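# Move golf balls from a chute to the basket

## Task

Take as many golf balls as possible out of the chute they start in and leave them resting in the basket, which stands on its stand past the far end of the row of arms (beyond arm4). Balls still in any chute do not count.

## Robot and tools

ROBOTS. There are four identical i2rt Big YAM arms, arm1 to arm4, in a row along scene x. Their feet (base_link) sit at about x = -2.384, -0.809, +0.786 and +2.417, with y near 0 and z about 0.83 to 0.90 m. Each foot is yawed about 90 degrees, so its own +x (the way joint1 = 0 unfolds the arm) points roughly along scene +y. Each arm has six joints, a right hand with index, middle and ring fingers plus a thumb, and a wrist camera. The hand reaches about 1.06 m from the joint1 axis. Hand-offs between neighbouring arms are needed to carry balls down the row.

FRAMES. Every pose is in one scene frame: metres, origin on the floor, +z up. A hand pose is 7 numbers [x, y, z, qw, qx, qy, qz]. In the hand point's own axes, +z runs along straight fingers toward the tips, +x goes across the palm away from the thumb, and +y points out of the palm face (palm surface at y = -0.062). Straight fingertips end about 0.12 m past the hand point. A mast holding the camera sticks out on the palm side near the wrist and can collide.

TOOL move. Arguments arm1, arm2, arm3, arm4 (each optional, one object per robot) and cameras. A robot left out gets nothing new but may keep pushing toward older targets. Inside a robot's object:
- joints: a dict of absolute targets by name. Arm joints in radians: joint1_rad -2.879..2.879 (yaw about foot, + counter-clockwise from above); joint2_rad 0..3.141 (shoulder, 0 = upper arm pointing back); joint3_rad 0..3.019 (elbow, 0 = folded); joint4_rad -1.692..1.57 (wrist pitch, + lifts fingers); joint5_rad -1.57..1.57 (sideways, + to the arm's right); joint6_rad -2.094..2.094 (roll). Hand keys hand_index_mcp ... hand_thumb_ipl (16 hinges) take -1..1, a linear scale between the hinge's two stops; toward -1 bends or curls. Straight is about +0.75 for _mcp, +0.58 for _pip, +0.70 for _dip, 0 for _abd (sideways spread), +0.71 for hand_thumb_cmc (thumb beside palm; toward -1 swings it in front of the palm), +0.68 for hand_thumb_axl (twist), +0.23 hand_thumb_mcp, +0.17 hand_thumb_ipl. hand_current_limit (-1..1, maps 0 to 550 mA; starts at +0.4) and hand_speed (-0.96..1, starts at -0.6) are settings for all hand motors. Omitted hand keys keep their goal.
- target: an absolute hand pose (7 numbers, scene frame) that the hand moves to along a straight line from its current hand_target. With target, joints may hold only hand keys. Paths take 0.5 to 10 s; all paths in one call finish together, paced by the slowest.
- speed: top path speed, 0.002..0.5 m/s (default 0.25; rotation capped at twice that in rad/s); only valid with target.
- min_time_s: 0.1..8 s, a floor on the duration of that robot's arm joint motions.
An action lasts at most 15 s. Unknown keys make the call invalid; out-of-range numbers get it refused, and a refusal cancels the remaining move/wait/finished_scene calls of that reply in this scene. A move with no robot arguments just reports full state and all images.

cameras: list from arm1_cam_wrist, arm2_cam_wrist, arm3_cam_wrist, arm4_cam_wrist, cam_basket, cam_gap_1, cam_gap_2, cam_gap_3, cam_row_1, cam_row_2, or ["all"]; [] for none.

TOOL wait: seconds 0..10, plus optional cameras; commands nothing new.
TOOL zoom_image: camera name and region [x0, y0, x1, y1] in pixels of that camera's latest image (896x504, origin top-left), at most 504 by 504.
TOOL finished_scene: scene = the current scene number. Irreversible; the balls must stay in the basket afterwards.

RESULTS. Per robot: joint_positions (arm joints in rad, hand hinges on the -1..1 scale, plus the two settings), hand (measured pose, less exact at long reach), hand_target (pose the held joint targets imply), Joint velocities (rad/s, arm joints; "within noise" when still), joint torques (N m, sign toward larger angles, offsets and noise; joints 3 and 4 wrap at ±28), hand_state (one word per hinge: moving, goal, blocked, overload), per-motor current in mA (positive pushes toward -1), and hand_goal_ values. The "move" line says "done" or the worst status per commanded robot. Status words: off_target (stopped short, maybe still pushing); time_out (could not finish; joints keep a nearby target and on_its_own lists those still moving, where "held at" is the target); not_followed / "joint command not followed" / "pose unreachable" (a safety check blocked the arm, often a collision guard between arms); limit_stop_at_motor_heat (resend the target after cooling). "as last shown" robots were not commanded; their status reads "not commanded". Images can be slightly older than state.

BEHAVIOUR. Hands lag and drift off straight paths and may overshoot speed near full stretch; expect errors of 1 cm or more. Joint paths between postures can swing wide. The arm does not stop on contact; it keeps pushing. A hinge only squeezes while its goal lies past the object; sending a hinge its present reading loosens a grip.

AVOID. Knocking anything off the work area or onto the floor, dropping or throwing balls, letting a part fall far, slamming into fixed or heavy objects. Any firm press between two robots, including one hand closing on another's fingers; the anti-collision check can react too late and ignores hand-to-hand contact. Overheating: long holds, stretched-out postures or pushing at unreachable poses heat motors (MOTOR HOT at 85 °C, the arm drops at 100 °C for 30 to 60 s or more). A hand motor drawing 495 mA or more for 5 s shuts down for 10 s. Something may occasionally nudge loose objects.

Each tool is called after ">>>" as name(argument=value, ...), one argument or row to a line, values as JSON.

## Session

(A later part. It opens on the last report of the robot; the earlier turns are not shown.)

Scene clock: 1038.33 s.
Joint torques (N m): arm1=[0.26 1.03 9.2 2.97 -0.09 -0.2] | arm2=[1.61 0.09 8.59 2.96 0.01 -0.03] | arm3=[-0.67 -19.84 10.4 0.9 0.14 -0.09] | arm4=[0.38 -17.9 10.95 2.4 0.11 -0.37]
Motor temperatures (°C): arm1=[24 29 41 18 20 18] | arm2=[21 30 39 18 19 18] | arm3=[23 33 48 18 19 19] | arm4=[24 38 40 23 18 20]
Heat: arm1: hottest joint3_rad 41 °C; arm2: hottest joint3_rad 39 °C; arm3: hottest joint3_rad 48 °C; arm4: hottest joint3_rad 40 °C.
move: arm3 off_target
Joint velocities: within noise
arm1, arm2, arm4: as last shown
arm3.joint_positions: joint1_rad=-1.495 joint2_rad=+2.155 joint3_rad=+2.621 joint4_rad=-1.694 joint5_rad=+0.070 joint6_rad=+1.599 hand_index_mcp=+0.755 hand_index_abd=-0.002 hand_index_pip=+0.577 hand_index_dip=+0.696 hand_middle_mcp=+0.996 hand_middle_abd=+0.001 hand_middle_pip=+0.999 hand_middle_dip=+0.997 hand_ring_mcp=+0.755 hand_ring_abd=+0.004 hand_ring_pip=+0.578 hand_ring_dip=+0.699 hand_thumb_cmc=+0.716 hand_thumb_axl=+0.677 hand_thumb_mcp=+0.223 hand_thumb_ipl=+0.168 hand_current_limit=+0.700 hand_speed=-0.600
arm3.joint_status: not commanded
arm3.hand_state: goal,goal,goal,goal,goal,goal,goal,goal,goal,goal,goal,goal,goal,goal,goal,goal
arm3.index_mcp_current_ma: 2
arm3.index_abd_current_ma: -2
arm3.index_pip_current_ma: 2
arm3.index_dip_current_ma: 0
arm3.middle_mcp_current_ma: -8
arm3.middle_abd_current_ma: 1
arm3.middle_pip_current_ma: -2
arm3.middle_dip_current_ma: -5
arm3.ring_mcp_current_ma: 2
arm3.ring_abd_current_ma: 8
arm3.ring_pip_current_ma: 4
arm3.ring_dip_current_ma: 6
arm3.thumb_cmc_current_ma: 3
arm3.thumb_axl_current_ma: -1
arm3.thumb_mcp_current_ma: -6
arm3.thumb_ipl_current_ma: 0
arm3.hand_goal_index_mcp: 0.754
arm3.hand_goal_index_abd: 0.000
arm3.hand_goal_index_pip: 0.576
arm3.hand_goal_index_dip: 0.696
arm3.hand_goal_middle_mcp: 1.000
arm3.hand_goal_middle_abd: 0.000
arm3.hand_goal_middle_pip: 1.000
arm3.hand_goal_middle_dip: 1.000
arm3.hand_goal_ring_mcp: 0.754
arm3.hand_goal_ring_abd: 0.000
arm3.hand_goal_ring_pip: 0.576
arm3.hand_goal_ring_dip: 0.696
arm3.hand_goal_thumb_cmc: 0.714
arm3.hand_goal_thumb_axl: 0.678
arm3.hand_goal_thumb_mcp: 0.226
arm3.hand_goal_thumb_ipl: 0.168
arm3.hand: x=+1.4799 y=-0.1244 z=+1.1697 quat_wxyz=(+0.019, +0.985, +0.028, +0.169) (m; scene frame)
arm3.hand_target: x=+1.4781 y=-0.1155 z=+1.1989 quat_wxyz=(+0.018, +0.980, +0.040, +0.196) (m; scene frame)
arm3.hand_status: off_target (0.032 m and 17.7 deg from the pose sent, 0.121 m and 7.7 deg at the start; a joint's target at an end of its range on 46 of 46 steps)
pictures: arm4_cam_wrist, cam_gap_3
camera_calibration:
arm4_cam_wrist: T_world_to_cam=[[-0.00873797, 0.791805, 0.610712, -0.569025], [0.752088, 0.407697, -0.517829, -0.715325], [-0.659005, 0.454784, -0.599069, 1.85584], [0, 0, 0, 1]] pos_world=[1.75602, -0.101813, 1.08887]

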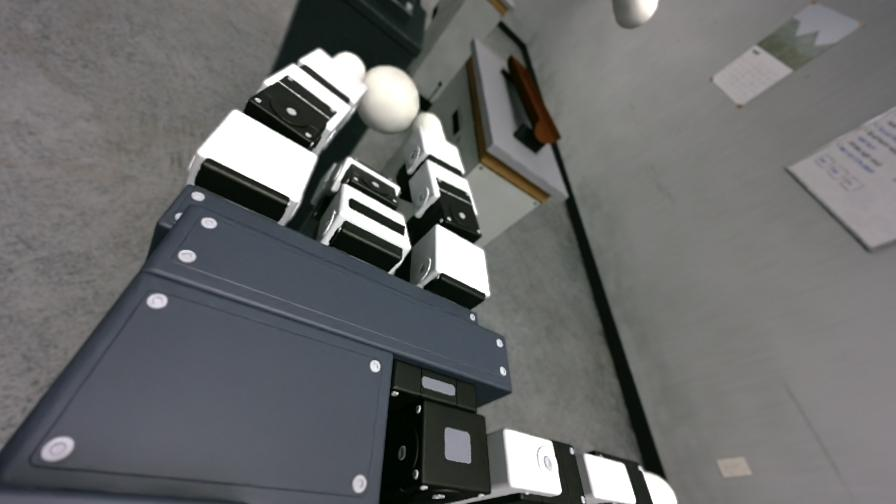

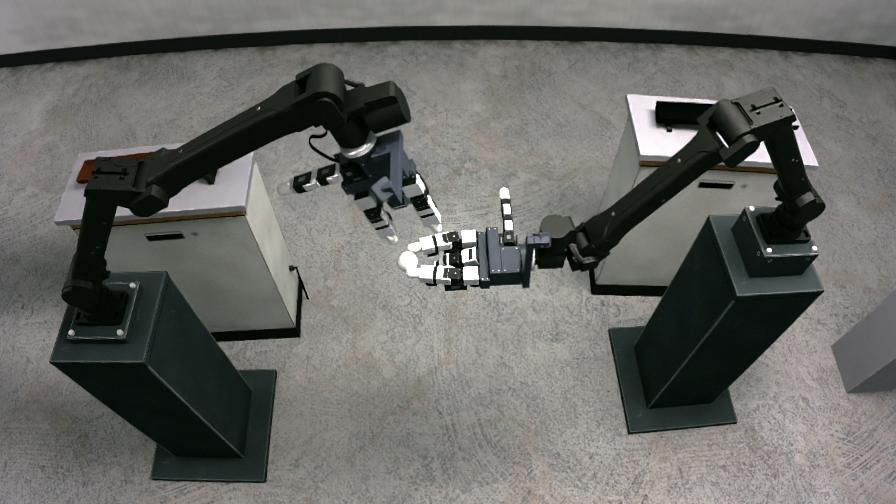

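>>> move(
  arm3={"joints": {"joint1_rad": -1.5, "joint2_rad": 1.75, "joint3_rad": 1.9, "joint4_rad": -1.6, "joint5_rad": 0, "joint6_rad": 1.53, "hand_current_limit": 0.4}, "min_time_s": 3},
  arm4={"joints": {"joint1_rad": 0, "joint2_rad": 1.46, "joint3_rad": 1.5, "joint4_rad": -1.5, "joint5_rad": 0, "joint6_rad": 0}, "min_time_s": 7},
)

>>> move(
  arm4={"joints": {"joint1_rad": -1.5, "joint2_rad": 1.75, "joint3_rad": 1.9, "joint4_rad": -1.6, "joint5_rad": 0, "joint6_rad": 1.53}, "min_time_s": 6},
  arm3={"joints": {"joint1_rad": -1.5, "joint2_rad": 0.6, "joint3_rad": 1.39, "joint4_rad": -1.35, "joint5_rad": 0, "joint6_rad": 0}, "min_time_s": 6},
)

>>> move(
  arm4={"target": [3.22, -0.05, 1.12, 0, 1, 0, 0.02], "speed": 0.12},
)

>>> move(
  arm4={"target": [3.225, -0.048, 0.908, 0, 1, 0, 0.02], "speed": 0.12},
)

>>> move(
  arm4={"target": [3.222, -0.048, 0.888, 0, 1, 0, 0.02], "speed": 0.1},
  cameras=["cam_basket"],
)

Scene clock: 1049.73 s.
Joint torques (N m): arm1=[0.15 1.08 9.22 2.96 -0.08 -0.19] | arm2=[1.67 0.03 8.59 2.91 0.01 -0.05] | arm3=[-2.2 -15.91 7.83 1.16 -0.08 -0.06] | arm4=[0.67 -11.99 13.2 0.1 0.02 -0.27]
Motor temperatures (°C): arm1=[24 28 40 19 20 18] | arm2=[21 30 38 18 19 18] | arm3=[23 34 47 18 19 19] | arm4=[24 37 41 23 18 20]
Heat: arm1: hottest joint3_rad 40 °C; arm2: hottest joint3_rad 38 °C; arm3: hottest joint3_rad 47 °C; arm4: hottest joint3_rad 41 °C.
move: arm3 done; arm4 done
Joint velocities: within noise
arm1: as last shown
arm2.joint_positions: joint1_rad=-1.516 joint2_rad=+0.605 joint3_rad=+1.387 joint4_rad=-1.373 joint5_rad=+0.003 joint6_rad=+0.008 hand_index_mcp=+0.759 hand_index_abd=-0.002 hand_index_pip=+0.578 hand_index_dip=+0.698 hand_middle_mcp=+1.000 hand_middle_abd=+0.000 hand_middle_pip=+0.999 hand_middle_dip=+0.997 hand_ring_mcp=+0.759 hand_ring_abd=+0.003 hand_ring_pip=+0.577 hand_ring_dip=+0.697 hand_thumb_cmc=+0.719 hand_thumb_axl=+0.677 hand_thumb_mcp=+0.224 hand_thumb_ipl=+0.168 hand_current_limit=+0.400 hand_speed=-0.600
arm2.joint_status: not commanded
arm2.hand_state: goal,goal,goal,goal,goal,goal,goal,goal,goal,goal,goal,goal,goal,goal,goal,goal
arm2.index_mcp_current_ma: 0
arm2.index_abd_current_ma: 0
arm2.index_pip_current_ma: 0
arm2.index_dip_current_ma: 0
arm2.middle_mcp_current_ma: 0
arm2.middle_abd_current_ma: 0
arm2.middle_pip_current_ma: 0
arm2.middle_dip_current_ma: 0
arm2.ring_mcp_current_ma: 0
arm2.ring_abd_current_ma: 0
arm2.ring_pip_current_ma: 0
arm2.ring_dip_current_ma: 0
arm2.thumb_cmc_current_ma: 0
arm2.thumb_axl_current_ma: 0
arm2.thumb_mcp_current_ma: 0
arm2.thumb_ipl_current_ma: 0
arm2.hand_goal_index_mcp: 0.754
arm2.hand_goal_index_abd: 0.000
arm2.hand_goal_index_pip: 0.576
arm2.hand_goal_index_dip: 0.696
arm2.hand_goal_middle_mcp: 1.000
arm2.hand_goal_middle_abd: 0.000
arm2.hand_goal_middle_pip: 1.000
arm2.hand_goal_middle_dip: 1.000
arm2.hand_goal_ring_mcp: 0.754
arm2.hand_goal_ring_abd: 0.000
arm2.hand_goal_ring_pip: 0.576
arm2.hand_goal_ring_dip: 0.696
arm2.hand_goal_thumb_cmc: 0.714
arm2.hand_goal_thumb_axl: 0.678
arm2.hand_goal_thumb_mcp: 0.226
arm2.hand_goal_thumb_ipl: 0.168
arm2.hand: x=-0.5426 y=-0.0569 z=+1.4951 quat_wxyz=(+0.318, +0.596, +0.646, +0.355) (m; scene frame)
arm2.hand_target: x=-0.5443 y=-0.0517 z=+1.5040 quat_wxyz=(+0.325, +0.583, +0.648, +0.367) (m; scene frame)
arm2.hand_status: not commanded
arm3.joint_positions: joint1_rad=-1.495 joint2_rad=+1.771 joint3_rad=+1.894 joint4_rad=-1.613 joint5_rad=+0.001 joint6_rad=+1.542 hand_index_mcp=+0.755 hand_index_abd=-0.001 hand_index_pip=+0.577 hand_index_dip=+0.696 hand_middle_mcp=+0.996 hand_middle_abd=+0.001 hand_middle_pip=+0.999 hand_middle_dip=+0.997 hand_ring_mcp=+0.755 hand_ring_abd=+0.004 hand_ring_pip=+0.578 hand_ring_dip=+0.699 hand_thumb_cmc=+0.716 hand_thumb_axl=+0.677 hand_thumb_mcp=+0.223 hand_thumb_ipl=+0.168 hand_current_limit=+0.400 hand_speed=-0.600
arm3.joint_status: all done
arm3.hand_state: goal,goal,goal,goal,goal,goal,goal,goal,goal,goal,goal,goal,goal,goal,goal,goal
arm3.index_mcp_current_ma: 2
arm3.index_abd_current_ma: -2
arm3.index_pip_current_ma: 2
arm3.index_dip_current_ma: 0
arm3.middle_mcp_current_ma: -8
arm3.middle_abd_current_ma: 1
arm3.middle_pip_current_ma: -2
arm3.middle_dip_current_ma: -5
arm3.ring_mcp_current_ma: 2
arm3.ring_abd_current_ma: 6
arm3.ring_pip_current_ma: 4
arm3.ring_dip_current_ma: 6
arm3.thumb_cmc_current_ma: 3
arm3.thumb_axl_current_ma: -1
arm3.thumb_mcp_current_ma: -6
arm3.thumb_ipl_current_ma: 0
arm3.hand_goal_index_mcp: 0.754
arm3.hand_goal_index_abd: 0.000
arm3.hand_goal_index_pip: 0.576
arm3.hand_goal_index_dip: 0.696
arm3.hand_goal_middle_mcp: 1.000
arm3.hand_goal_middle_abd: 0.000
arm3.hand_goal_middle_pip: 1.000
arm3.hand_goal_middle_dip: 1.000
arm3.hand_goal_ring_mcp: 0.754
arm3.hand_goal_ring_abd: 0.000
arm3.hand_goal_ring_pip: 0.576
arm3.hand_goal_ring_dip: 0.696
arm3.hand_goal_thumb_cmc: 0.714
arm3.hand_goal_thumb_axl: 0.678
arm3.hand_goal_thumb_mcp: 0.226
arm3.hand_goal_thumb_ipl: 0.168
arm3.hand: x=+1.3359 y=-0.1277 z=+1.1122 quat_wxyz=(-0.005, +0.997, +0.063, +0.038) (m; scene frame)
arm3.hand_target: x=+1.3377 y=-0.1304 z=+1.1258 quat_wxyz=(-0.007, +0.996, +0.067, +0.058) (m; scene frame)
arm3.hand_status: not commanded
arm4.joint_positions: joint1_rad=+0.002 joint2_rad=+1.478 joint3_rad=+1.430 joint4_rad=-1.493 joint5_rad=+0.002 joint6_rad=+0.010 hand_index_mcp=+0.754 hand_index_abd=-0.196 hand_index_pip=+0.578 hand_index_dip=+0.696 hand_middle_mcp=+0.998 hand_middle_abd=+0.000 hand_middle_pip=+0.999 hand_middle_dip=+0.997 hand_ring_mcp=+0.757 hand_ring_abd=+0.155 hand_ring_pip=+0.580 hand_ring_dip=+0.696 hand_thumb_cmc=+0.717 hand_thumb_axl=+0.677 hand_thumb_mcp=+0.224 hand_thumb_ipl=+0.168 hand_current_limit=+0.700 hand_speed=-0.600
arm4.joint_status: all done
arm4.hand_state: goal,blocked,goal,goal,goal,goal,goal,goal,goal,blocked,goal,goal,goal,goal,goal,goal
arm4.index_mcp_current_ma: 0
arm4.index_abd_current_ma: 467
arm4.index_pip_current_ma: 1
arm4.index_dip_current_ma: 0
arm4.middle_mcp_current_ma: -2
arm4.middle_abd_current_ma: 0
arm4.middle_pip_current_ma: -1
arm4.middle_dip_current_ma: -2
arm4.ring_mcp_current_ma: 2
arm4.ring_abd_current_ma: -467
arm4.ring_pip_current_ma: 3
arm4.ring_dip_current_ma: 0
arm4.thumb_cmc_current_ma: 2
arm4.thumb_axl_current_ma: 0
arm4.thumb_mcp_current_ma: -2
arm4.thumb_ipl_current_ma: 0
arm4.hand_goal_index_mcp: 0.754
arm4.hand_goal_index_abd: -0.450
arm4.hand_goal_index_pip: 0.576
arm4.hand_goal_index_dip: 0.696
arm4.hand_goal_middle_mcp: 1.000
arm4.hand_goal_middle_abd: 0.000
arm4.hand_goal_middle_pip: 1.000
arm4.hand_goal_middle_dip: 1.000
arm4.hand_goal_ring_mcp: 0.754
arm4.hand_goal_ring_abd: 0.460
arm4.hand_goal_ring_pip: 0.576
arm4.hand_goal_ring_dip: 0.696
arm4.hand_goal_thumb_cmc: 0.714
arm4.hand_goal_thumb_axl: 0.678
arm4.hand_goal_thumb_mcp: 0.226
arm4.hand_goal_thumb_ipl: 0.168
arm4.hand: x=+2.4257 y=+0.5900 z=+1.1441 quat_wxyz=(+0.000, -0.011, +1.000, +0.013) (m; scene frame)
arm4.hand_target: x=+2.4252 y=+0.6032 z=+1.1863 quat_wxyz=(-0.001, -0.015, +0.998, +0.054) (m; scene frame)
arm4.hand_status: not commanded
pictures: none

Scene clock: 1056.30 s.
Joint torques (N m): arm1=[0.15 1.03 9.21 3 -0.08 -0.2] | arm2=[1.67 0.15 8.58 2.93 0 -0.04] | arm3=[-2.37 1.49 6.99 3.63 -0.07 -0.11] | arm4=[0.79 -13.68 13.31 0.05 0.07 -0.06]
Motor temperatures (°C): arm1=[24 28 40 19 20 18] | arm2=[21 29 38 18 19 18] | arm3=[23 33 46 18 19 19] | arm4=[24 37 42 23 18 20]
Heat: arm1: hottest joint3_rad 40 °C; arm2: hottest joint3_rad 38 °C; arm3: hottest joint3_rad 46 °C; arm4: hottest joint3_rad 42 °C.
move: arm3 done; arm4 done
Joint velocities: within noise
arm1, arm2: as last shown
arm3.joint_positions: joint1_rad=-1.495 joint2_rad=+0.600 joint3_rad=+1.385 joint4_rad=-1.374 joint5_rad=+0.001 joint6_rad=+0.012 hand_index_mcp=+0.759 hand_index_abd=-0.001 hand_index_pip=+0.577 hand_index_dip=+0.696 hand_middle_mcp=+1.000 hand_middle_abd=+0.001 hand_middle_pip=+0.999 hand_middle_dip=+0.997 hand_ring_mcp=+0.759 hand_ring_abd=+0.003 hand_ring_pip=+0.578 hand_ring_dip=+0.699 hand_thumb_cmc=+0.719 hand_thumb_axl=+0.677 hand_thumb_mcp=+0.223 hand_thumb_ipl=+0.168 hand_current_limit=+0.400 hand_speed=-0.600
arm3.joint_status: all done
arm3.hand_state: goal,goal,goal,goal,goal,goal,goal,goal,goal,goal,goal,goal,goal,goal,goal,goal
arm3.index_mcp_current_ma: 10
arm3.index_abd_current_ma: -2
arm3.index_pip_current_ma: 2
arm3.index_dip_current_ma: 0
arm3.middle_mcp_current_ma: 0
arm3.middle_abd_current_ma: 1
arm3.middle_pip_current_ma: -2
arm3.middle_dip_current_ma: -5
arm3.ring_mcp_current_ma: 11
arm3.ring_abd_current_ma: 6
arm3.ring_pip_current_ma: 4
arm3.ring_dip_current_ma: 6
arm3.thumb_cmc_current_ma: 12
arm3.thumb_axl_current_ma: -1
arm3.thumb_mcp_current_ma: -6
arm3.thumb_ipl_current_ma: 0
arm3.hand_goal_index_mcp: 0.754
arm3.hand_goal_index_abd: 0.000
arm3.hand_goal_index_pip: 0.576
arm3.hand_goal_index_dip: 0.696
arm3.hand_goal_middle_mcp: 1.000
arm3.hand_goal_middle_abd: 0.000
arm3.hand_goal_middle_pip: 1.000
arm3.hand_goal_middle_dip: 1.000
arm3.hand_goal_ring_mcp: 0.754
arm3.hand_goal_ring_abd: 0.000
arm3.hand_goal_ring_pip: 0.576
arm3.hand_goal_ring_dip: 0.696
arm3.hand_goal_thumb_cmc: 0.714
arm3.hand_goal_thumb_axl: 0.678
arm3.hand_goal_thumb_mcp: 0.226
arm3.hand_goal_thumb_ipl: 0.168
arm3.hand: x=+1.0608 y=-0.0959 z=+1.4310 quat_wxyz=(+0.310, +0.599, +0.649, +0.352) (m; scene frame)
arm3.hand_target: x=+1.0617 y=-0.0960 z=+1.4398 quat_wxyz=(+0.322, +0.592, +0.646, +0.359) (m; scene frame)
arm3.hand_status: not commanded
arm4.joint_positions: joint1_rad=-1.503 joint2_rad=+1.742 joint3_rad=+1.827 joint4_rad=-1.593 joint5_rad=+0.000 joint6_rad=+1.517 hand_index_mcp=+0.753 hand_index_abd=-0.196 hand_index_pip=+0.577 hand_index_dip=+0.696 hand_middle_mcp=+0.997 hand_middle_abd=+0.000 hand_middle_pip=+0.999 hand_middle_dip=+0.997 hand_ring_mcp=+0.755 hand_ring_abd=+0.155 hand_ring_pip=+0.579 hand_ring_dip=+0.696 hand_thumb_cmc=+0.716 hand_thumb_axl=+0.677 hand_thumb_mcp=+0.224 hand_thumb_ipl=+0.168 hand_current_limit=+0.700 hand_speed=-0.600
arm4.joint_status: all done
arm4.hand_state: goal,blocked,goal,goal,goal,goal,goal,goal,goal,blocked,goal,goal,goal,goal,goal,goal
arm4.index_mcp_current_ma: 0
arm4.index_abd_current_ma: 467
arm4.index_pip_current_ma: 1
arm4.index_dip_current_ma: 0
arm4.middle_mcp_current_ma: -2
arm4.middle_abd_current_ma: 0
arm4.middle_pip_current_ma: -1
arm4.middle_dip_current_ma: -2
arm4.ring_mcp_current_ma: 0
arm4.ring_abd_current_ma: -467
arm4.ring_pip_current_ma: 2
arm4.ring_dip_current_ma: 0
arm4.thumb_cmc_current_ma: 1
arm4.thumb_axl_current_ma: 0
arm4.thumb_mcp_current_ma: -2
arm4.thumb_ipl_current_ma: 0
arm4.hand_goal_index_mcp: 0.754
arm4.hand_goal_index_abd: -0.450
arm4.hand_goal_index_pip: 0.576
arm4.hand_goal_index_dip: 0.696
arm4.hand_goal_middle_mcp: 1.000
arm4.hand_goal_middle_abd: 0.000
arm4.hand_goal_middle_pip: 1.000
arm4.hand_goal_middle_dip: 1.000
arm4.hand_goal_ring_mcp: 0.754
arm4.hand_goal_ring_abd: 0.460
arm4.hand_goal_ring_pip: 0.576
arm4.hand_goal_ring_dip: 0.696
arm4.hand_goal_thumb_cmc: 0.714
arm4.hand_goal_thumb_axl: 0.678
arm4.hand_goal_thumb_mcp: 0.226
arm4.hand_goal_thumb_ipl: 0.168
arm4.hand: x=+2.9551 y=+0.0272 z=+1.1707 quat_wxyz=(+0.001, +0.997, +0.076, +0.031) (m; scene frame)
arm4.hand_target: x=+2.9683 y=+0.0302 z=+1.1939 quat_wxyz=(+0.000, +0.996, +0.070, +0.059) (m; scene frame)
arm4.hand_status: not commanded
pictures: none

Scene clock: 1059.23 s.
Joint torques (N m): arm1=[0.09 0.97 9.25 2.96 -0.08 -0.19] | arm2=[1.67 0.15 8.59 2.93 0 -0.04] | arm3=[-2.37 1.44 6.99 3.64 -0.07 -0.12] | arm4=[0.44 -22.18 13.38 1.55 0.17 -0.31]
Motor temperatures (°C): arm1=[24 28 40 19 20 18] | arm2=[21 29 38 18 19 18] | arm3=[23 33 46 18 19 19] | arm4=[24 37 43 23 18 20]
Heat: arm1: hottest joint3_rad 40 °C; arm2: hottest joint3_rad 38 °C; arm3: hottest joint3_rad 46 °C; arm4: hottest joint3_rad 43 °C.
move: arm4 off_target
Joint velocities: within noise
arm1, arm2, arm3: as last shown
arm3.hand: x=+1.0608 y=-0.0959 z=+1.4310 quat_wxyz=(+0.311, +0.599, +0.649, +0.352) (m; scene frame)
arm4.joint_positions: joint1_rad=-1.618 joint2_rad=+2.504 joint3_rad=+2.856 joint4_rad=-1.613 joint5_rad=+0.021 joint6_rad=+1.432 hand_index_mcp=+0.753 hand_index_abd=-0.196 hand_index_pip=+0.577 hand_index_dip=+0.696 hand_middle_mcp=+0.997 hand_middle_abd=+0.000 hand_middle_pip=+0.999 hand_middle_dip=+0.997 hand_ring_mcp=+0.755 hand_ring_abd=+0.155 hand_ring_pip=+0.579 hand_ring_dip=+0.696 hand_thumb_cmc=+0.716 hand_thumb_axl=+0.677 hand_thumb_mcp=+0.224 hand_thumb_ipl=+0.168 hand_current_limit=+0.700 hand_speed=-0.600
arm4.joint_status: not commanded
arm4.hand_state: goal,blocked,goal,goal,goal,goal,goal,goal,goal,blocked,goal,goal,goal,goal,goal,goal
arm4.index_mcp_current_ma: 0
arm4.index_abd_current_ma: 467
arm4.index_pip_current_ma: 1
arm4.index_dip_current_ma: 0
arm4.middle_mcp_current_ma: -2
arm4.middle_abd_current_ma: 0
arm4.middle_pip_current_ma: -1
arm4.middle_dip_current_ma: -2
arm4.ring_mcp_current_ma: 0
arm4.ring_abd_current_ma: -467
arm4.ring_pip_current_ma: 2
arm4.ring_dip_current_ma: 0
arm4.thumb_cmc_current_ma: 1
arm4.thumb_axl_current_ma: 0
arm4.thumb_mcp_current_ma: -2
arm4.thumb_ipl_current_ma: 0
arm4.hand_goal_index_mcp: 0.754
arm4.hand_goal_index_abd: -0.450
arm4.hand_goal_index_pip: 0.576
arm4.hand_goal_index_dip: 0.696
arm4.hand_goal_middle_mcp: 1.000
arm4.hand_goal_middle_abd: 0.000
arm4.hand_goal_middle_pip: 1.000
arm4.hand_goal_middle_dip: 1.000
arm4.hand_goal_ring_mcp: 0.754
arm4.hand_goal_ring_abd: 0.460
arm4.hand_goal_ring_pip: 0.576
arm4.hand_goal_ring_dip: 0.696
arm4.hand_goal_thumb_cmc: 0.714
arm4.hand_goal_thumb_axl: 0.678
arm4.hand_goal_thumb_mcp: 0.226
arm4.hand_goal_thumb_ipl: 0.168
arm4.hand: x=+3.2057 y=-0.0438 z=+1.0895 quat_wxyz=(+0.024, +0.986, +0.058, +0.152) (m; scene frame)
arm4.hand_target: x=+3.2161 y=-0.0497 z=+1.1198 quat_wxyz=(+0.030, +0.979, +0.061, +0.193) (m; scene frame)
arm4.hand_status: off_target (0.034 m and 16.8 deg from the pose sent, 0.281 m and 8.8 deg at the start; a joint's target at an end of its range on 62 of 88 steps)
pictures: none

Scene clock: 1061.70 s.
Joint torques (N m): arm1=[0.15 0.97 9.22 3 -0.09 -0.19] | arm2=[1.67 0.15 8.62 2.93 0.01 -0.04] | arm3=[-2.37 1.44 6.99 3.63 -0.07 -0.12] | arm4=[0.09 -23.94 13.3 0.88 -0.01 -0.06]
Motor temperatures (°C): arm1=[24 28 40 19 20 18] | arm2=[21 29 38 18 19 18] | arm3=[23 33 45 18 19 19] | arm4=[24 37 43 23 18 20]
Heat: arm1: hottest joint3_rad 40 °C; arm2: hottest joint3_rad 38 °C; arm3: hottest joint3_rad 45 °C; arm4: hottest joint3_rad 43 °C.
move: arm4 off_target
Joint velocities: within noise
arm1.joint_positions: joint1_rad=-1.507 joint2_rad=+0.603 joint3_rad=+1.399 joint4_rad=-1.377 joint5_rad=+0.002 joint6_rad=+0.011 hand_index_mcp=+0.759 hand_index_abd=+0.178 hand_index_pip=+0.575 hand_index_dip=+0.693 hand_middle_mcp=+0.760 hand_middle_abd=-0.146 hand_middle_pip=+0.578 hand_middle_dip=+0.699 hand_ring_mcp=+0.759 hand_ring_abd=+0.001 hand_ring_pip=+0.575 hand_ring_dip=+0.699 hand_thumb_cmc=+0.717 hand_thumb_axl=+0.679 hand_thumb_mcp=-0.505 hand_thumb_ipl=+0.168 hand_current_limit=+0.400 hand_speed=-0.600
arm1.joint_status: not commanded
arm1.hand_state: goal,goal,goal,goal,goal,goal,goal,goal,goal,goal,goal,goal,goal,goal,overload,goal
arm1.index_mcp_current_ma: 1
arm1.index_abd_current_ma: 0
arm1.index_pip_current_ma: 0
arm1.index_dip_current_ma: 0
arm1.middle_mcp_current_ma: 1
arm1.middle_abd_current_ma: 0
arm1.middle_pip_current_ma: 0
arm1.middle_dip_current_ma: 0
arm1.ring_mcp_current_ma: 0
arm1.ring_abd_current_ma: 0
arm1.ring_pip_current_ma: 0
arm1.ring_dip_current_ma: 0
arm1.thumb_cmc_current_ma: 0
arm1.thumb_axl_current_ma: 0
arm1.thumb_mcp_current_ma: 0
arm1.thumb_ipl_current_ma: 0
arm1.hand_goal_index_mcp: 0.754
arm1.hand_goal_index_abd: 0.180
arm1.hand_goal_index_pip: 0.576
arm1.hand_goal_index_dip: 0.696
arm1.hand_goal_middle_mcp: 0.754
arm1.hand_goal_middle_abd: -0.150
arm1.hand_goal_middle_pip: 0.576
arm1.hand_goal_middle_dip: 0.696
arm1.hand_goal_ring_mcp: 0.754
arm1.hand_goal_ring_abd: 0.000
arm1.hand_goal_ring_pip: 0.576
arm1.hand_goal_ring_dip: 0.696
arm1.hand_goal_thumb_cmc: 0.714
arm1.hand_goal_thumb_axl: 0.678
arm1.hand_goal_thumb_mcp: 0.226
arm1.hand_goal_thumb_ipl: 0.168
arm1.hand: x=-2.1063 y=+0.0908 z=+1.4376 quat_wxyz=(+0.301, +0.580, +0.666, +0.360) (m; scene frame)
arm1.hand_target: x=-2.1046 y=+0.0942 z=+1.4406 quat_wxyz=(+0.307, +0.571, +0.667, +0.367) (m; scene frame)
arm1.hand_status: not commanded
arm2, arm3: as last shown
arm4.joint_positions: joint1_rad=-1.618 joint2_rad=+2.779 joint3_rad=+2.858 joint4_rad=-1.549 joint5_rad=+0.001 joint6_rad=+1.479 hand_index_mcp=+0.753 hand_index_abd=-0.196 hand_index_pip=+0.577 hand_index_dip=+0.696 hand_middle_mcp=+0.997 hand_middle_abd=+0.000 hand_middle_pip=+0.999 hand_middle_dip=+0.997 hand_ring_mcp=+0.755 hand_ring_abd=+0.155 hand_ring_pip=+0.579 hand_ring_dip=+0.696 hand_thumb_cmc=+0.716 hand_thumb_axl=+0.677 hand_thumb_mcp=+0.224 hand_thumb_ipl=+0.168 hand_current_limit=+0.700 hand_speed=-0.600
arm4.joint_status: not commanded
arm4.hand_state: goal,blocked,goal,goal,goal,goal,goal,goal,goal,blocked,goal,goal,goal,goal,goal,goal
arm4.index_mcp_current_ma: 0
arm4.index_abd_current_ma: 468
arm4.index_pip_current_ma: 1
arm4.index_dip_current_ma: 0
arm4.middle_mcp_current_ma: -2
arm4.middle_abd_current_ma: 0
arm4.middle_pip_current_ma: -1
arm4.middle_dip_current_ma: -2
arm4.ring_mcp_current_ma: 0
arm4.ring_abd_current_ma: -467
arm4.ring_pip_current_ma: 2
arm4.ring_dip_current_ma: 0
arm4.thumb_cmc_current_ma: 1
arm4.thumb_axl_current_ma: 0
arm4.thumb_mcp_current_ma: -2
arm4.thumb_ipl_current_ma: 0
arm4.hand_goal_index_mcp: 0.754
arm4.hand_goal_index_abd: -0.450
arm4.hand_goal_index_pip: 0.576
arm4.hand_goal_index_dip: 0.696
arm4.hand_goal_middle_mcp: 1.000
arm4.hand_goal_middle_abd: 0.000
arm4.hand_goal_middle_pip: 1.000
arm4.hand_goal_middle_dip: 1.000
arm4.hand_goal_ring_mcp: 0.754
arm4.hand_goal_ring_abd: 0.460
arm4.hand_goal_ring_pip: 0.576
arm4.hand_goal_ring_dip: 0.696
arm4.hand_goal_thumb_cmc: 0.714
arm4.hand_goal_thumb_axl: 0.678
arm4.hand_goal_thumb_mcp: 0.226
arm4.hand_goal_thumb_ipl: 0.168
arm4.hand: x=+3.2066 y=-0.0404 z=+0.8782 quat_wxyz=(+0.005, +0.998, +0.037, +0.050) (m; scene frame)
arm4.hand_target: x=+3.2217 y=-0.0478 z=+0.9085 quat_wxyz=(+0.006, +0.995, +0.026, +0.091) (m; scene frame)
arm4.hand_status: off_target (0.036 m and 5.5 deg from the pose sent, 0.183 m and 16.8 deg at the start; a joint's target at an end of its range on 57 of 74 steps)
pictures: none

Scene clock: 1063.00 s.
Joint torques (N m): arm1=[0.15 1.08 9.21 2.96 -0.09 -0.19] | arm2=[1.79 0.32 8.61 2.93 0.01 -0.05] | arm3=[-2.37 1.44 6.98 3.63 -0.07 -0.12] | arm4=[0.03 -23.18 13.24 0.76 -0.01 -0.06]
Motor temperatures (°C): arm1=[24 28 40 19 20 18] | arm2=[21 29 38 18 19 18] | arm3=[23 32 45 18 19 19] | arm4=[24 37 43 23 18 20]
Heat: arm1: hottest joint3_rad 40 °C; arm2: hottest joint3_rad 38 °C; arm3: hottest joint3_rad 45 °C; arm4: hottest joint3_rad 43 °C.
move: arm4 off_target
Joint velocities: within noise
arm1, arm2, arm3: as last shown
arm4.joint_positions: joint1_rad=-1.618 joint2_rad=+2.795 joint3_rad=+2.858 joint4_rad=-1.542 joint5_rad=+0.000 joint6_rad=+1.487 hand_index_mcp=+0.753 hand_index_abd=-0.196 hand_index_pip=+0.577 hand_index_dip=+0.696 hand_middle_mcp=+0.997 hand_middle_abd=+0.000 hand_middle_pip=+0.999 hand_middle_dip=+0.997 hand_ring_mcp=+0.755 hand_ring_abd=+0.155 hand_ring_pip=+0.579 hand_ring_dip=+0.696 hand_thumb_cmc=+0.716 hand_thumb_axl=+0.677 hand_thumb_mcp=+0.224 hand_thumb_ipl=+0.168 hand_current_limit=+0.700 hand_speed=-0.600
arm4.joint_status: not commanded
arm4.hand_state: goal,blocked,goal,goal,goal,goal,goal,goal,goal,blocked,goal,goal,goal,goal,goal,goal
arm4.index_mcp_current_ma: 0
arm4.index_abd_current_ma: 467
arm4.index_pip_current_ma: 1
arm4.index_dip_current_ma: 0
arm4.middle_mcp_current_ma: -2
arm4.middle_abd_current_ma: 0
arm4.middle_pip_current_ma: -1
arm4.middle_dip_current_ma: -2
arm4.ring_mcp_current_ma: 0
arm4.ring_abd_current_ma: -467
arm4.ring_pip_current_ma: 2
arm4.ring_dip_current_ma: 0
arm4.thumb_cmc_current_ma: 1
arm4.thumb_axl_current_ma: 0
arm4.thumb_mcp_current_ma: -2
arm4.thumb_ipl_current_ma: 0
arm4.hand_goal_index_mcp: 0.754
arm4.hand_goal_index_abd: -0.450
arm4.hand_goal_index_pip: 0.576
arm4.hand_goal_index_dip: 0.696
arm4.hand_goal_middle_mcp: 1.000
arm4.hand_goal_middle_abd: 0.000
arm4.hand_goal_middle_pip: 1.000
arm4.hand_goal_middle_dip: 1.000
arm4.hand_goal_ring_mcp: 0.754
arm4.hand_goal_ring_abd: 0.460
arm4.hand_goal_ring_pip: 0.576
arm4.hand_goal_ring_dip: 0.696
arm4.hand_goal_thumb_cmc: 0.714
arm4.hand_goal_thumb_axl: 0.678
arm4.hand_goal_thumb_mcp: 0.226
arm4.hand_goal_thumb_ipl: 0.168
arm4.hand: x=+3.2053 y=-0.0405 z=+0.8658 quat_wxyz=(+0.004, +0.998, +0.033, +0.045) (m; scene frame)
arm4.hand_target: x=+3.2191 y=-0.0480 z=+0.8884 quat_wxyz=(+0.005, +0.996, +0.022, +0.081) (m; scene frame)
arm4.hand_status: off_target (0.029 m and 4.8 deg from the pose sent, 0.020 m and 5.4 deg at the start; a joint's target at an end of its range on 35 of 39 steps)
pictures: cam_basket

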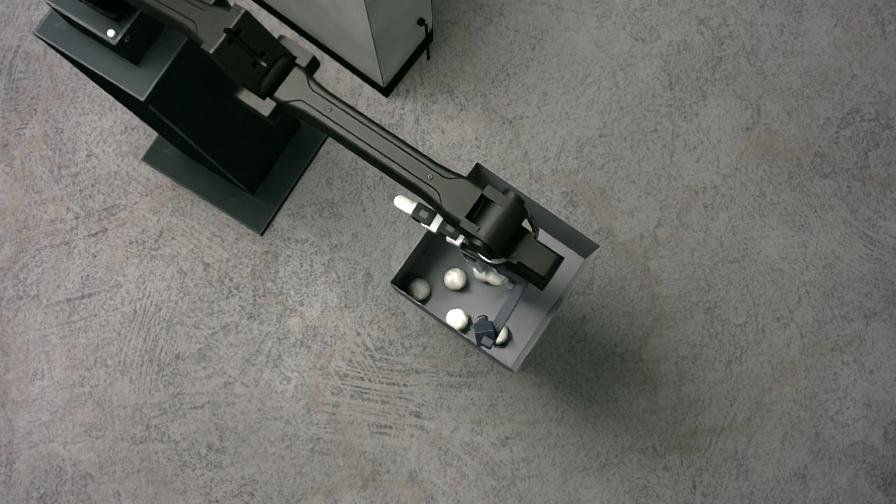

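>>> move(
  arm4={"joints": {"hand_index_abd": 0.05, "hand_ring_abd": -0.05}},
)

>>> move(
  arm4={"target": [3.18, -0.05, 1.10, 0, 1, 0, 0.02], "speed": 0.15},
)

>>> move(
  arm4={"joints": {"joint1_rad": -1.5, "joint2_rad": 1.75, "joint3_rad": 1.9, "joint4_rad": -1.6, "joint5_rad": 0, "joint6_rad": 1.53, "hand_index_abd": 0, "hand_ring_abd": 0, "hand_current_limit": 0.4}, "min_time_s": 3},
  cameras=["cam_basket", "cam_row_1", "cam_row_2"],
)

Scene clock: 1064.73 s.
Joint torques (N m): arm1=[0.21 1.03 9.2 3 -0.08 -0.18] | arm2=[1.67 0.32 8.57 2.92 0.02 -0.04] | arm3=[-2.37 1.44 6.99 3.63 -0.07 -0.12] | arm4=[0.03 -23.24 13.26 0.77 -0.01 -0.06]
Motor temperatures (°C): arm1=[24 28 40 19 20 18] | arm2=[21 29 38 18 19 18] | arm3=[23 32 45 18 19 19] | arm4=[24 38 44 23 18 20]
Heat: arm1: hottest joint3_rad 40 °C; arm2: hottest joint3_rad 38 °C; arm3: hottest joint3_rad 45 °C; arm4: hottest joint3_rad 44 °C.
move: arm4 done
Joint velocities: within noise
arm1, arm2, arm3: as last shown
arm4.joint_positions: joint1_rad=-1.618 joint2_rad=+2.795 joint3_rad=+2.858 joint4_rad=-1.542 joint5_rad=+0.000 joint6_rad=+1.487 hand_index_mcp=+0.753 hand_index_abd=+0.047 hand_index_pip=+0.577 hand_index_dip=+0.696 hand_middle_mcp=+0.997 hand_middle_abd=+0.000 hand_middle_pip=+0.999 hand_middle_dip=+0.997 hand_ring_mcp=+0.755 hand_ring_abd=-0.046 hand_ring_pip=+0.579 hand_ring_dip=+0.696 hand_thumb_cmc=+0.716 hand_thumb_axl=+0.677 hand_thumb_mcp=+0.224 hand_thumb_ipl=+0.168 hand_current_limit=+0.700 hand_speed=-0.600
arm4.joint_status: all done
arm4.hand_state: goal,goal,goal,goal,goal,goal,goal,goal,goal,goal,goal,goal,goal,goal,goal,goal
arm4.index_mcp_current_ma: 0
arm4.index_abd_current_ma: -2
arm4.index_pip_current_ma: 1
arm4.index_dip_current_ma: 0
arm4.middle_mcp_current_ma: -2
arm4.middle_abd_current_ma: 0
arm4.middle_pip_current_ma: -1
arm4.middle_dip_current_ma: -2
arm4.ring_mcp_current_ma: 0
arm4.ring_abd_current_ma: 3
arm4.ring_pip_current_ma: 2
arm4.ring_dip_current_ma: 0
arm4.thumb_cmc_current_ma: 1
arm4.thumb_axl_current_ma: 0
arm4.thumb_mcp_current_ma: -2
arm4.thumb_ipl_current_ma: 0
arm4.hand_goal_index_mcp: 0.754
arm4.hand_goal_index_abd: 0.050
arm4.hand_goal_index_pip: 0.576
arm4.hand_goal_index_dip: 0.696
arm4.hand_goal_middle_mcp: 1.000
arm4.hand_goal_middle_abd: 0.000
arm4.hand_goal_middle_pip: 1.000
arm4.hand_goal_middle_dip: 1.000
arm4.hand_goal_ring_mcp: 0.754
arm4.hand_goal_ring_abd: -0.050
arm4.hand_goal_ring_pip: 0.576
arm4.hand_goal_ring_dip: 0.696
arm4.hand_goal_thumb_cmc: 0.714
arm4.hand_goal_thumb_axl: 0.678
arm4.hand_goal_thumb_mcp: 0.226
arm4.hand_goal_thumb_ipl: 0.168
arm4.hand: x=+3.2053 y=-0.0405 z=+0.8658 quat_wxyz=(+0.004, +0.998, +0.033, +0.045) (m; scene frame)
arm4.hand_target: x=+3.2191 y=-0.0480 z=+0.8884 quat_wxyz=(+0.005, +0.996, +0.022, +0.081) (m; scene frame)
arm4.hand_status: not commanded
pictures: none

Scene clock: 1066.77 s.
Joint torques (N m): arm1=[0.21 0.91 9.25 2.99 -0.08 -0.18] | arm2=[1.85 0.15 8.59 2.92 0.02 -0.05] | arm3=[-2.37 1.49 6.99 3.63 -0.07 -0.12] | arm4=[0.15 -22.59 7.94 0.53 0.16 -0.28]
Motor temperatures (°C): arm1=[24 28 40 19 20 18] | arm2=[21 29 37 18 19 18] | arm3=[23 32 45 18 19 19] | arm4=[24 38 44 22 18 20]
Heat: arm1: hottest joint3_rad 40 °C; arm2: hottest joint3_rad 37 °C; arm3: hottest joint3_rad 45 °C; arm4: hottest joint3_rad 44 °C.
move: arm4 off_target
Joint velocities: within noise
arm1, arm2, arm3: as last shown
arm4.joint_positions: joint1_rad=-1.620 joint2_rad=+2.495 joint3_rad=+2.864 joint4_rad=-1.694 joint5_rad=+0.013 joint6_rad=+1.489 hand_index_mcp=+0.753 hand_index_abd=+0.048 hand_index_pip=+0.577 hand_index_dip=+0.696 hand_middle_mcp=+0.997 hand_middle_abd=+0.000 hand_middle_pip=+0.999 hand_middle_dip=+0.997 hand_ring_mcp=+0.755 hand_ring_abd=-0.047 hand_ring_pip=+0.579 hand_ring_dip=+0.696 hand_thumb_cmc=+0.716 hand_thumb_axl=+0.677 hand_thumb_mcp=+0.224 hand_thumb_ipl=+0.168 hand_current_limit=+0.700 hand_speed=-0.600
arm4.joint_status: not commanded
arm4.hand_state: goal,goal,goal,goal,goal,goal,goal,goal,goal,goal,goal,goal,goal,goal,goal,goal
arm4.index_mcp_current_ma: 0
arm4.index_abd_current_ma: -1
arm4.index_pip_current_ma: 1
arm4.index_dip_current_ma: 0
arm4.middle_mcp_current_ma: -2
arm4.middle_abd_current_ma: 0
arm4.middle_pip_current_ma: -1
arm4.middle_dip_current_ma: -2
arm4.ring_mcp_current_ma: 0
arm4.ring_abd_current_ma: 2
arm4.ring_pip_current_ma: 2
arm4.ring_dip_current_ma: 0
arm4.thumb_cmc_current_ma: 1
arm4.thumb_axl_current_ma: 0
arm4.thumb_mcp_current_ma: -2
arm4.thumb_ipl_current_ma: 0
arm4.hand_goal_index_mcp: 0.754
arm4.hand_goal_index_abd: 0.050
arm4.hand_goal_index_pip: 0.576
arm4.hand_goal_index_dip: 0.696
arm4.hand_goal_middle_mcp: 1.000
arm4.hand_goal_middle_abd: 0.000
arm4.hand_goal_middle_pip: 1.000
arm4.hand_goal_middle_dip: 1.000
arm4.hand_goal_ring_mcp: 0.754
arm4.hand_goal_ring_abd: -0.050
arm4.hand_goal_ring_pip: 0.576
arm4.hand_goal_ring_dip: 0.696
arm4.hand_goal_thumb_cmc: 0.714
arm4.hand_goal_thumb_axl: 0.678
arm4.hand_goal_thumb_mcp: 0.226
arm4.hand_goal_thumb_ipl: 0.168
arm4.hand: x=+3.1817 y=-0.0432 z=+1.0935 quat_wxyz=(+0.014, +0.992, +0.030, +0.121) (m; scene frame)
arm4.hand_target: x=+3.1790 y=-0.0499 z=+1.0996 quat_wxyz=(+0.016, +0.992, +0.030, +0.121) (m; scene frame)
arm4.hand_status: off_target (0.010 m and 12.3 deg from the pose sent, 0.236 m and 4.8 deg at the start; a joint's target at an end of its range on 53 of 61 steps)
pictures: none

Scene clock: 1070.20 s.
Joint torques (N m): arm1=[0.26 0.97 9.24 2.96 -0.09 -0.19] | arm2=[1.55 0.26 8.61 2.88 0.01 -0.04] | arm3=[-2.37 1.49 6.99 3.63 -0.07 -0.12] | arm4=[1.32 -16.03 7.51 0.91 0 -0.07]
Motor temperatures (°C): arm1=[24 28 39 19 20 18] | arm2=[21 28 37 18 19 18] | arm3=[23 32 44 18 19 19] | arm4=[24 38 43 22 18 20]
Heat: arm1: hottest joint3_rad 39 °C; arm2: hottest joint3_rad 37 °C; arm3: hottest joint3_rad 44 °C; arm4: hottest joint3_rad 43 °C.
move: arm4 done
Joint velocities: within noise
arm1, arm2, arm3: as last shown
arm4.joint_positions: joint1_rad=-1.508 joint2_rad=+1.768 joint3_rad=+1.910 joint4_rad=-1.610 joint5_rad=+0.002 joint6_rad=+1.517 hand_index_mcp=+0.753 hand_index_abd=+0.003 hand_index_pip=+0.577 hand_index_dip=+0.696 hand_middle_mcp=+0.997 hand_middle_abd=+0.000 hand_middle_pip=+0.999 hand_middle_dip=+0.997 hand_ring_mcp=+0.755 hand_ring_abd=-0.002 hand_ring_pip=+0.579 hand_ring_dip=+0.696 hand_thumb_cmc=+0.716 hand_thumb_axl=+0.677 hand_thumb_mcp=+0.223 hand_thumb_ipl=+0.168 hand_current_limit=+0.400 hand_speed=-0.600
arm4.joint_status: all done
arm4.hand_state: goal,goal,goal,goal,goal,goal,goal,goal,goal,goal,goal,goal,goal,goal,goal,goal
arm4.index_mcp_current_ma: 0
arm4.index_abd_current_ma: 2
arm4.index_pip_current_ma: 1
arm4.index_dip_current_ma: 0
arm4.middle_mcp_current_ma: -2
arm4.middle_abd_current_ma: 0
arm4.middle_pip_current_ma: -1
arm4.middle_dip_current_ma: -2
arm4.ring_mcp_current_ma: 0
arm4.ring_abd_current_ma: -1
arm4.ring_pip_current_ma: 2
arm4.ring_dip_current_ma: 0
arm4.thumb_cmc_current_ma: 1
arm4.thumb_axl_current_ma: 0
arm4.thumb_mcp_current_ma: -2
arm4.thumb_ipl_current_ma: 0
arm4.hand_goal_index_mcp: 0.754
arm4.hand_goal_index_abd: 0.000
arm4.hand_goal_index_pip: 0.576
arm4.hand_goal_index_dip: 0.696
arm4.hand_goal_middle_mcp: 1.000
arm4.hand_goal_middle_abd: 0.000
arm4.hand_goal_middle_pip: 1.000
arm4.hand_goal_middle_dip: 1.000
arm4.hand_goal_ring_mcp: 0.754
arm4.hand_goal_ring_abd: 0.000
arm4.hand_goal_ring_pip: 0.576
arm4.hand_goal_ring_dip: 0.696
arm4.hand_goal_thumb_cmc: 0.714
arm4.hand_goal_thumb_axl: 0.678
arm4.hand_goal_thumb_mcp: 0.226
arm4.hand_goal_thumb_ipl: 0.168
arm4.hand: x=+2.9717 y=+0.0258 z=+1.1890 quat_wxyz=(+0.001, +0.996, +0.073, +0.051) (m; scene frame)
arm4.hand_target: x=+2.9683 y=+0.0302 z=+1.1942 quat_wxyz=(+0.000, +0.996, +0.070, +0.059) (m; scene frame)
arm4.hand_status: not commanded
pictures: cam_basket, cam_row_1, cam_row_2

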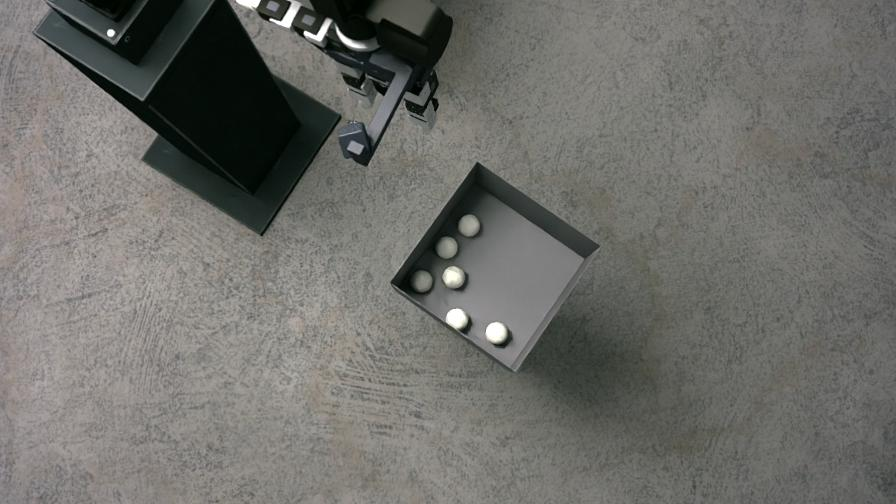

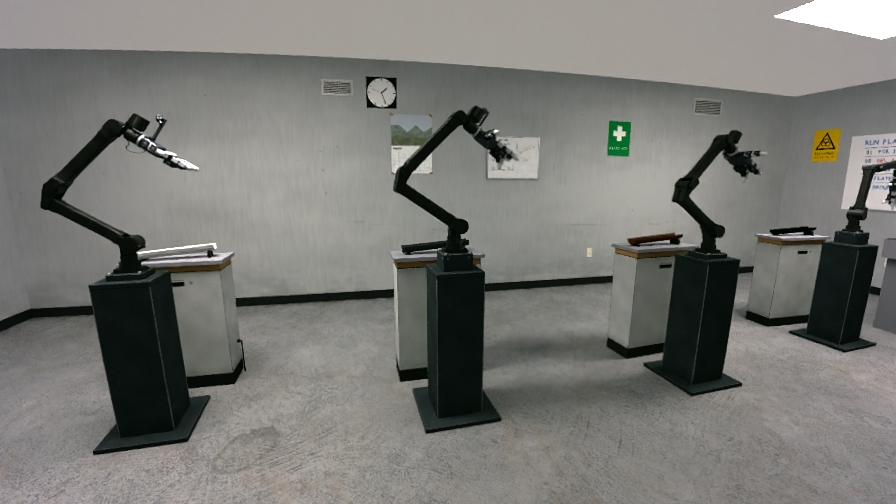

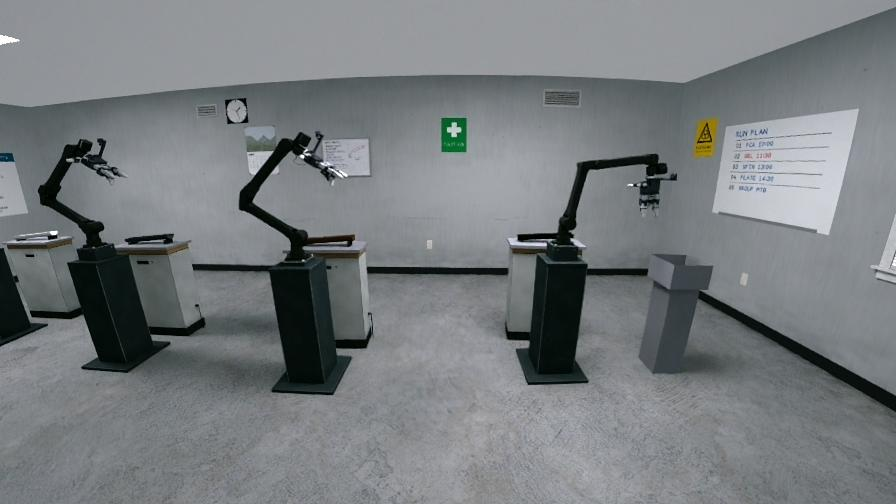

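>>> finished_scene(
  scene=1,
)

The scene is finished: the task was done.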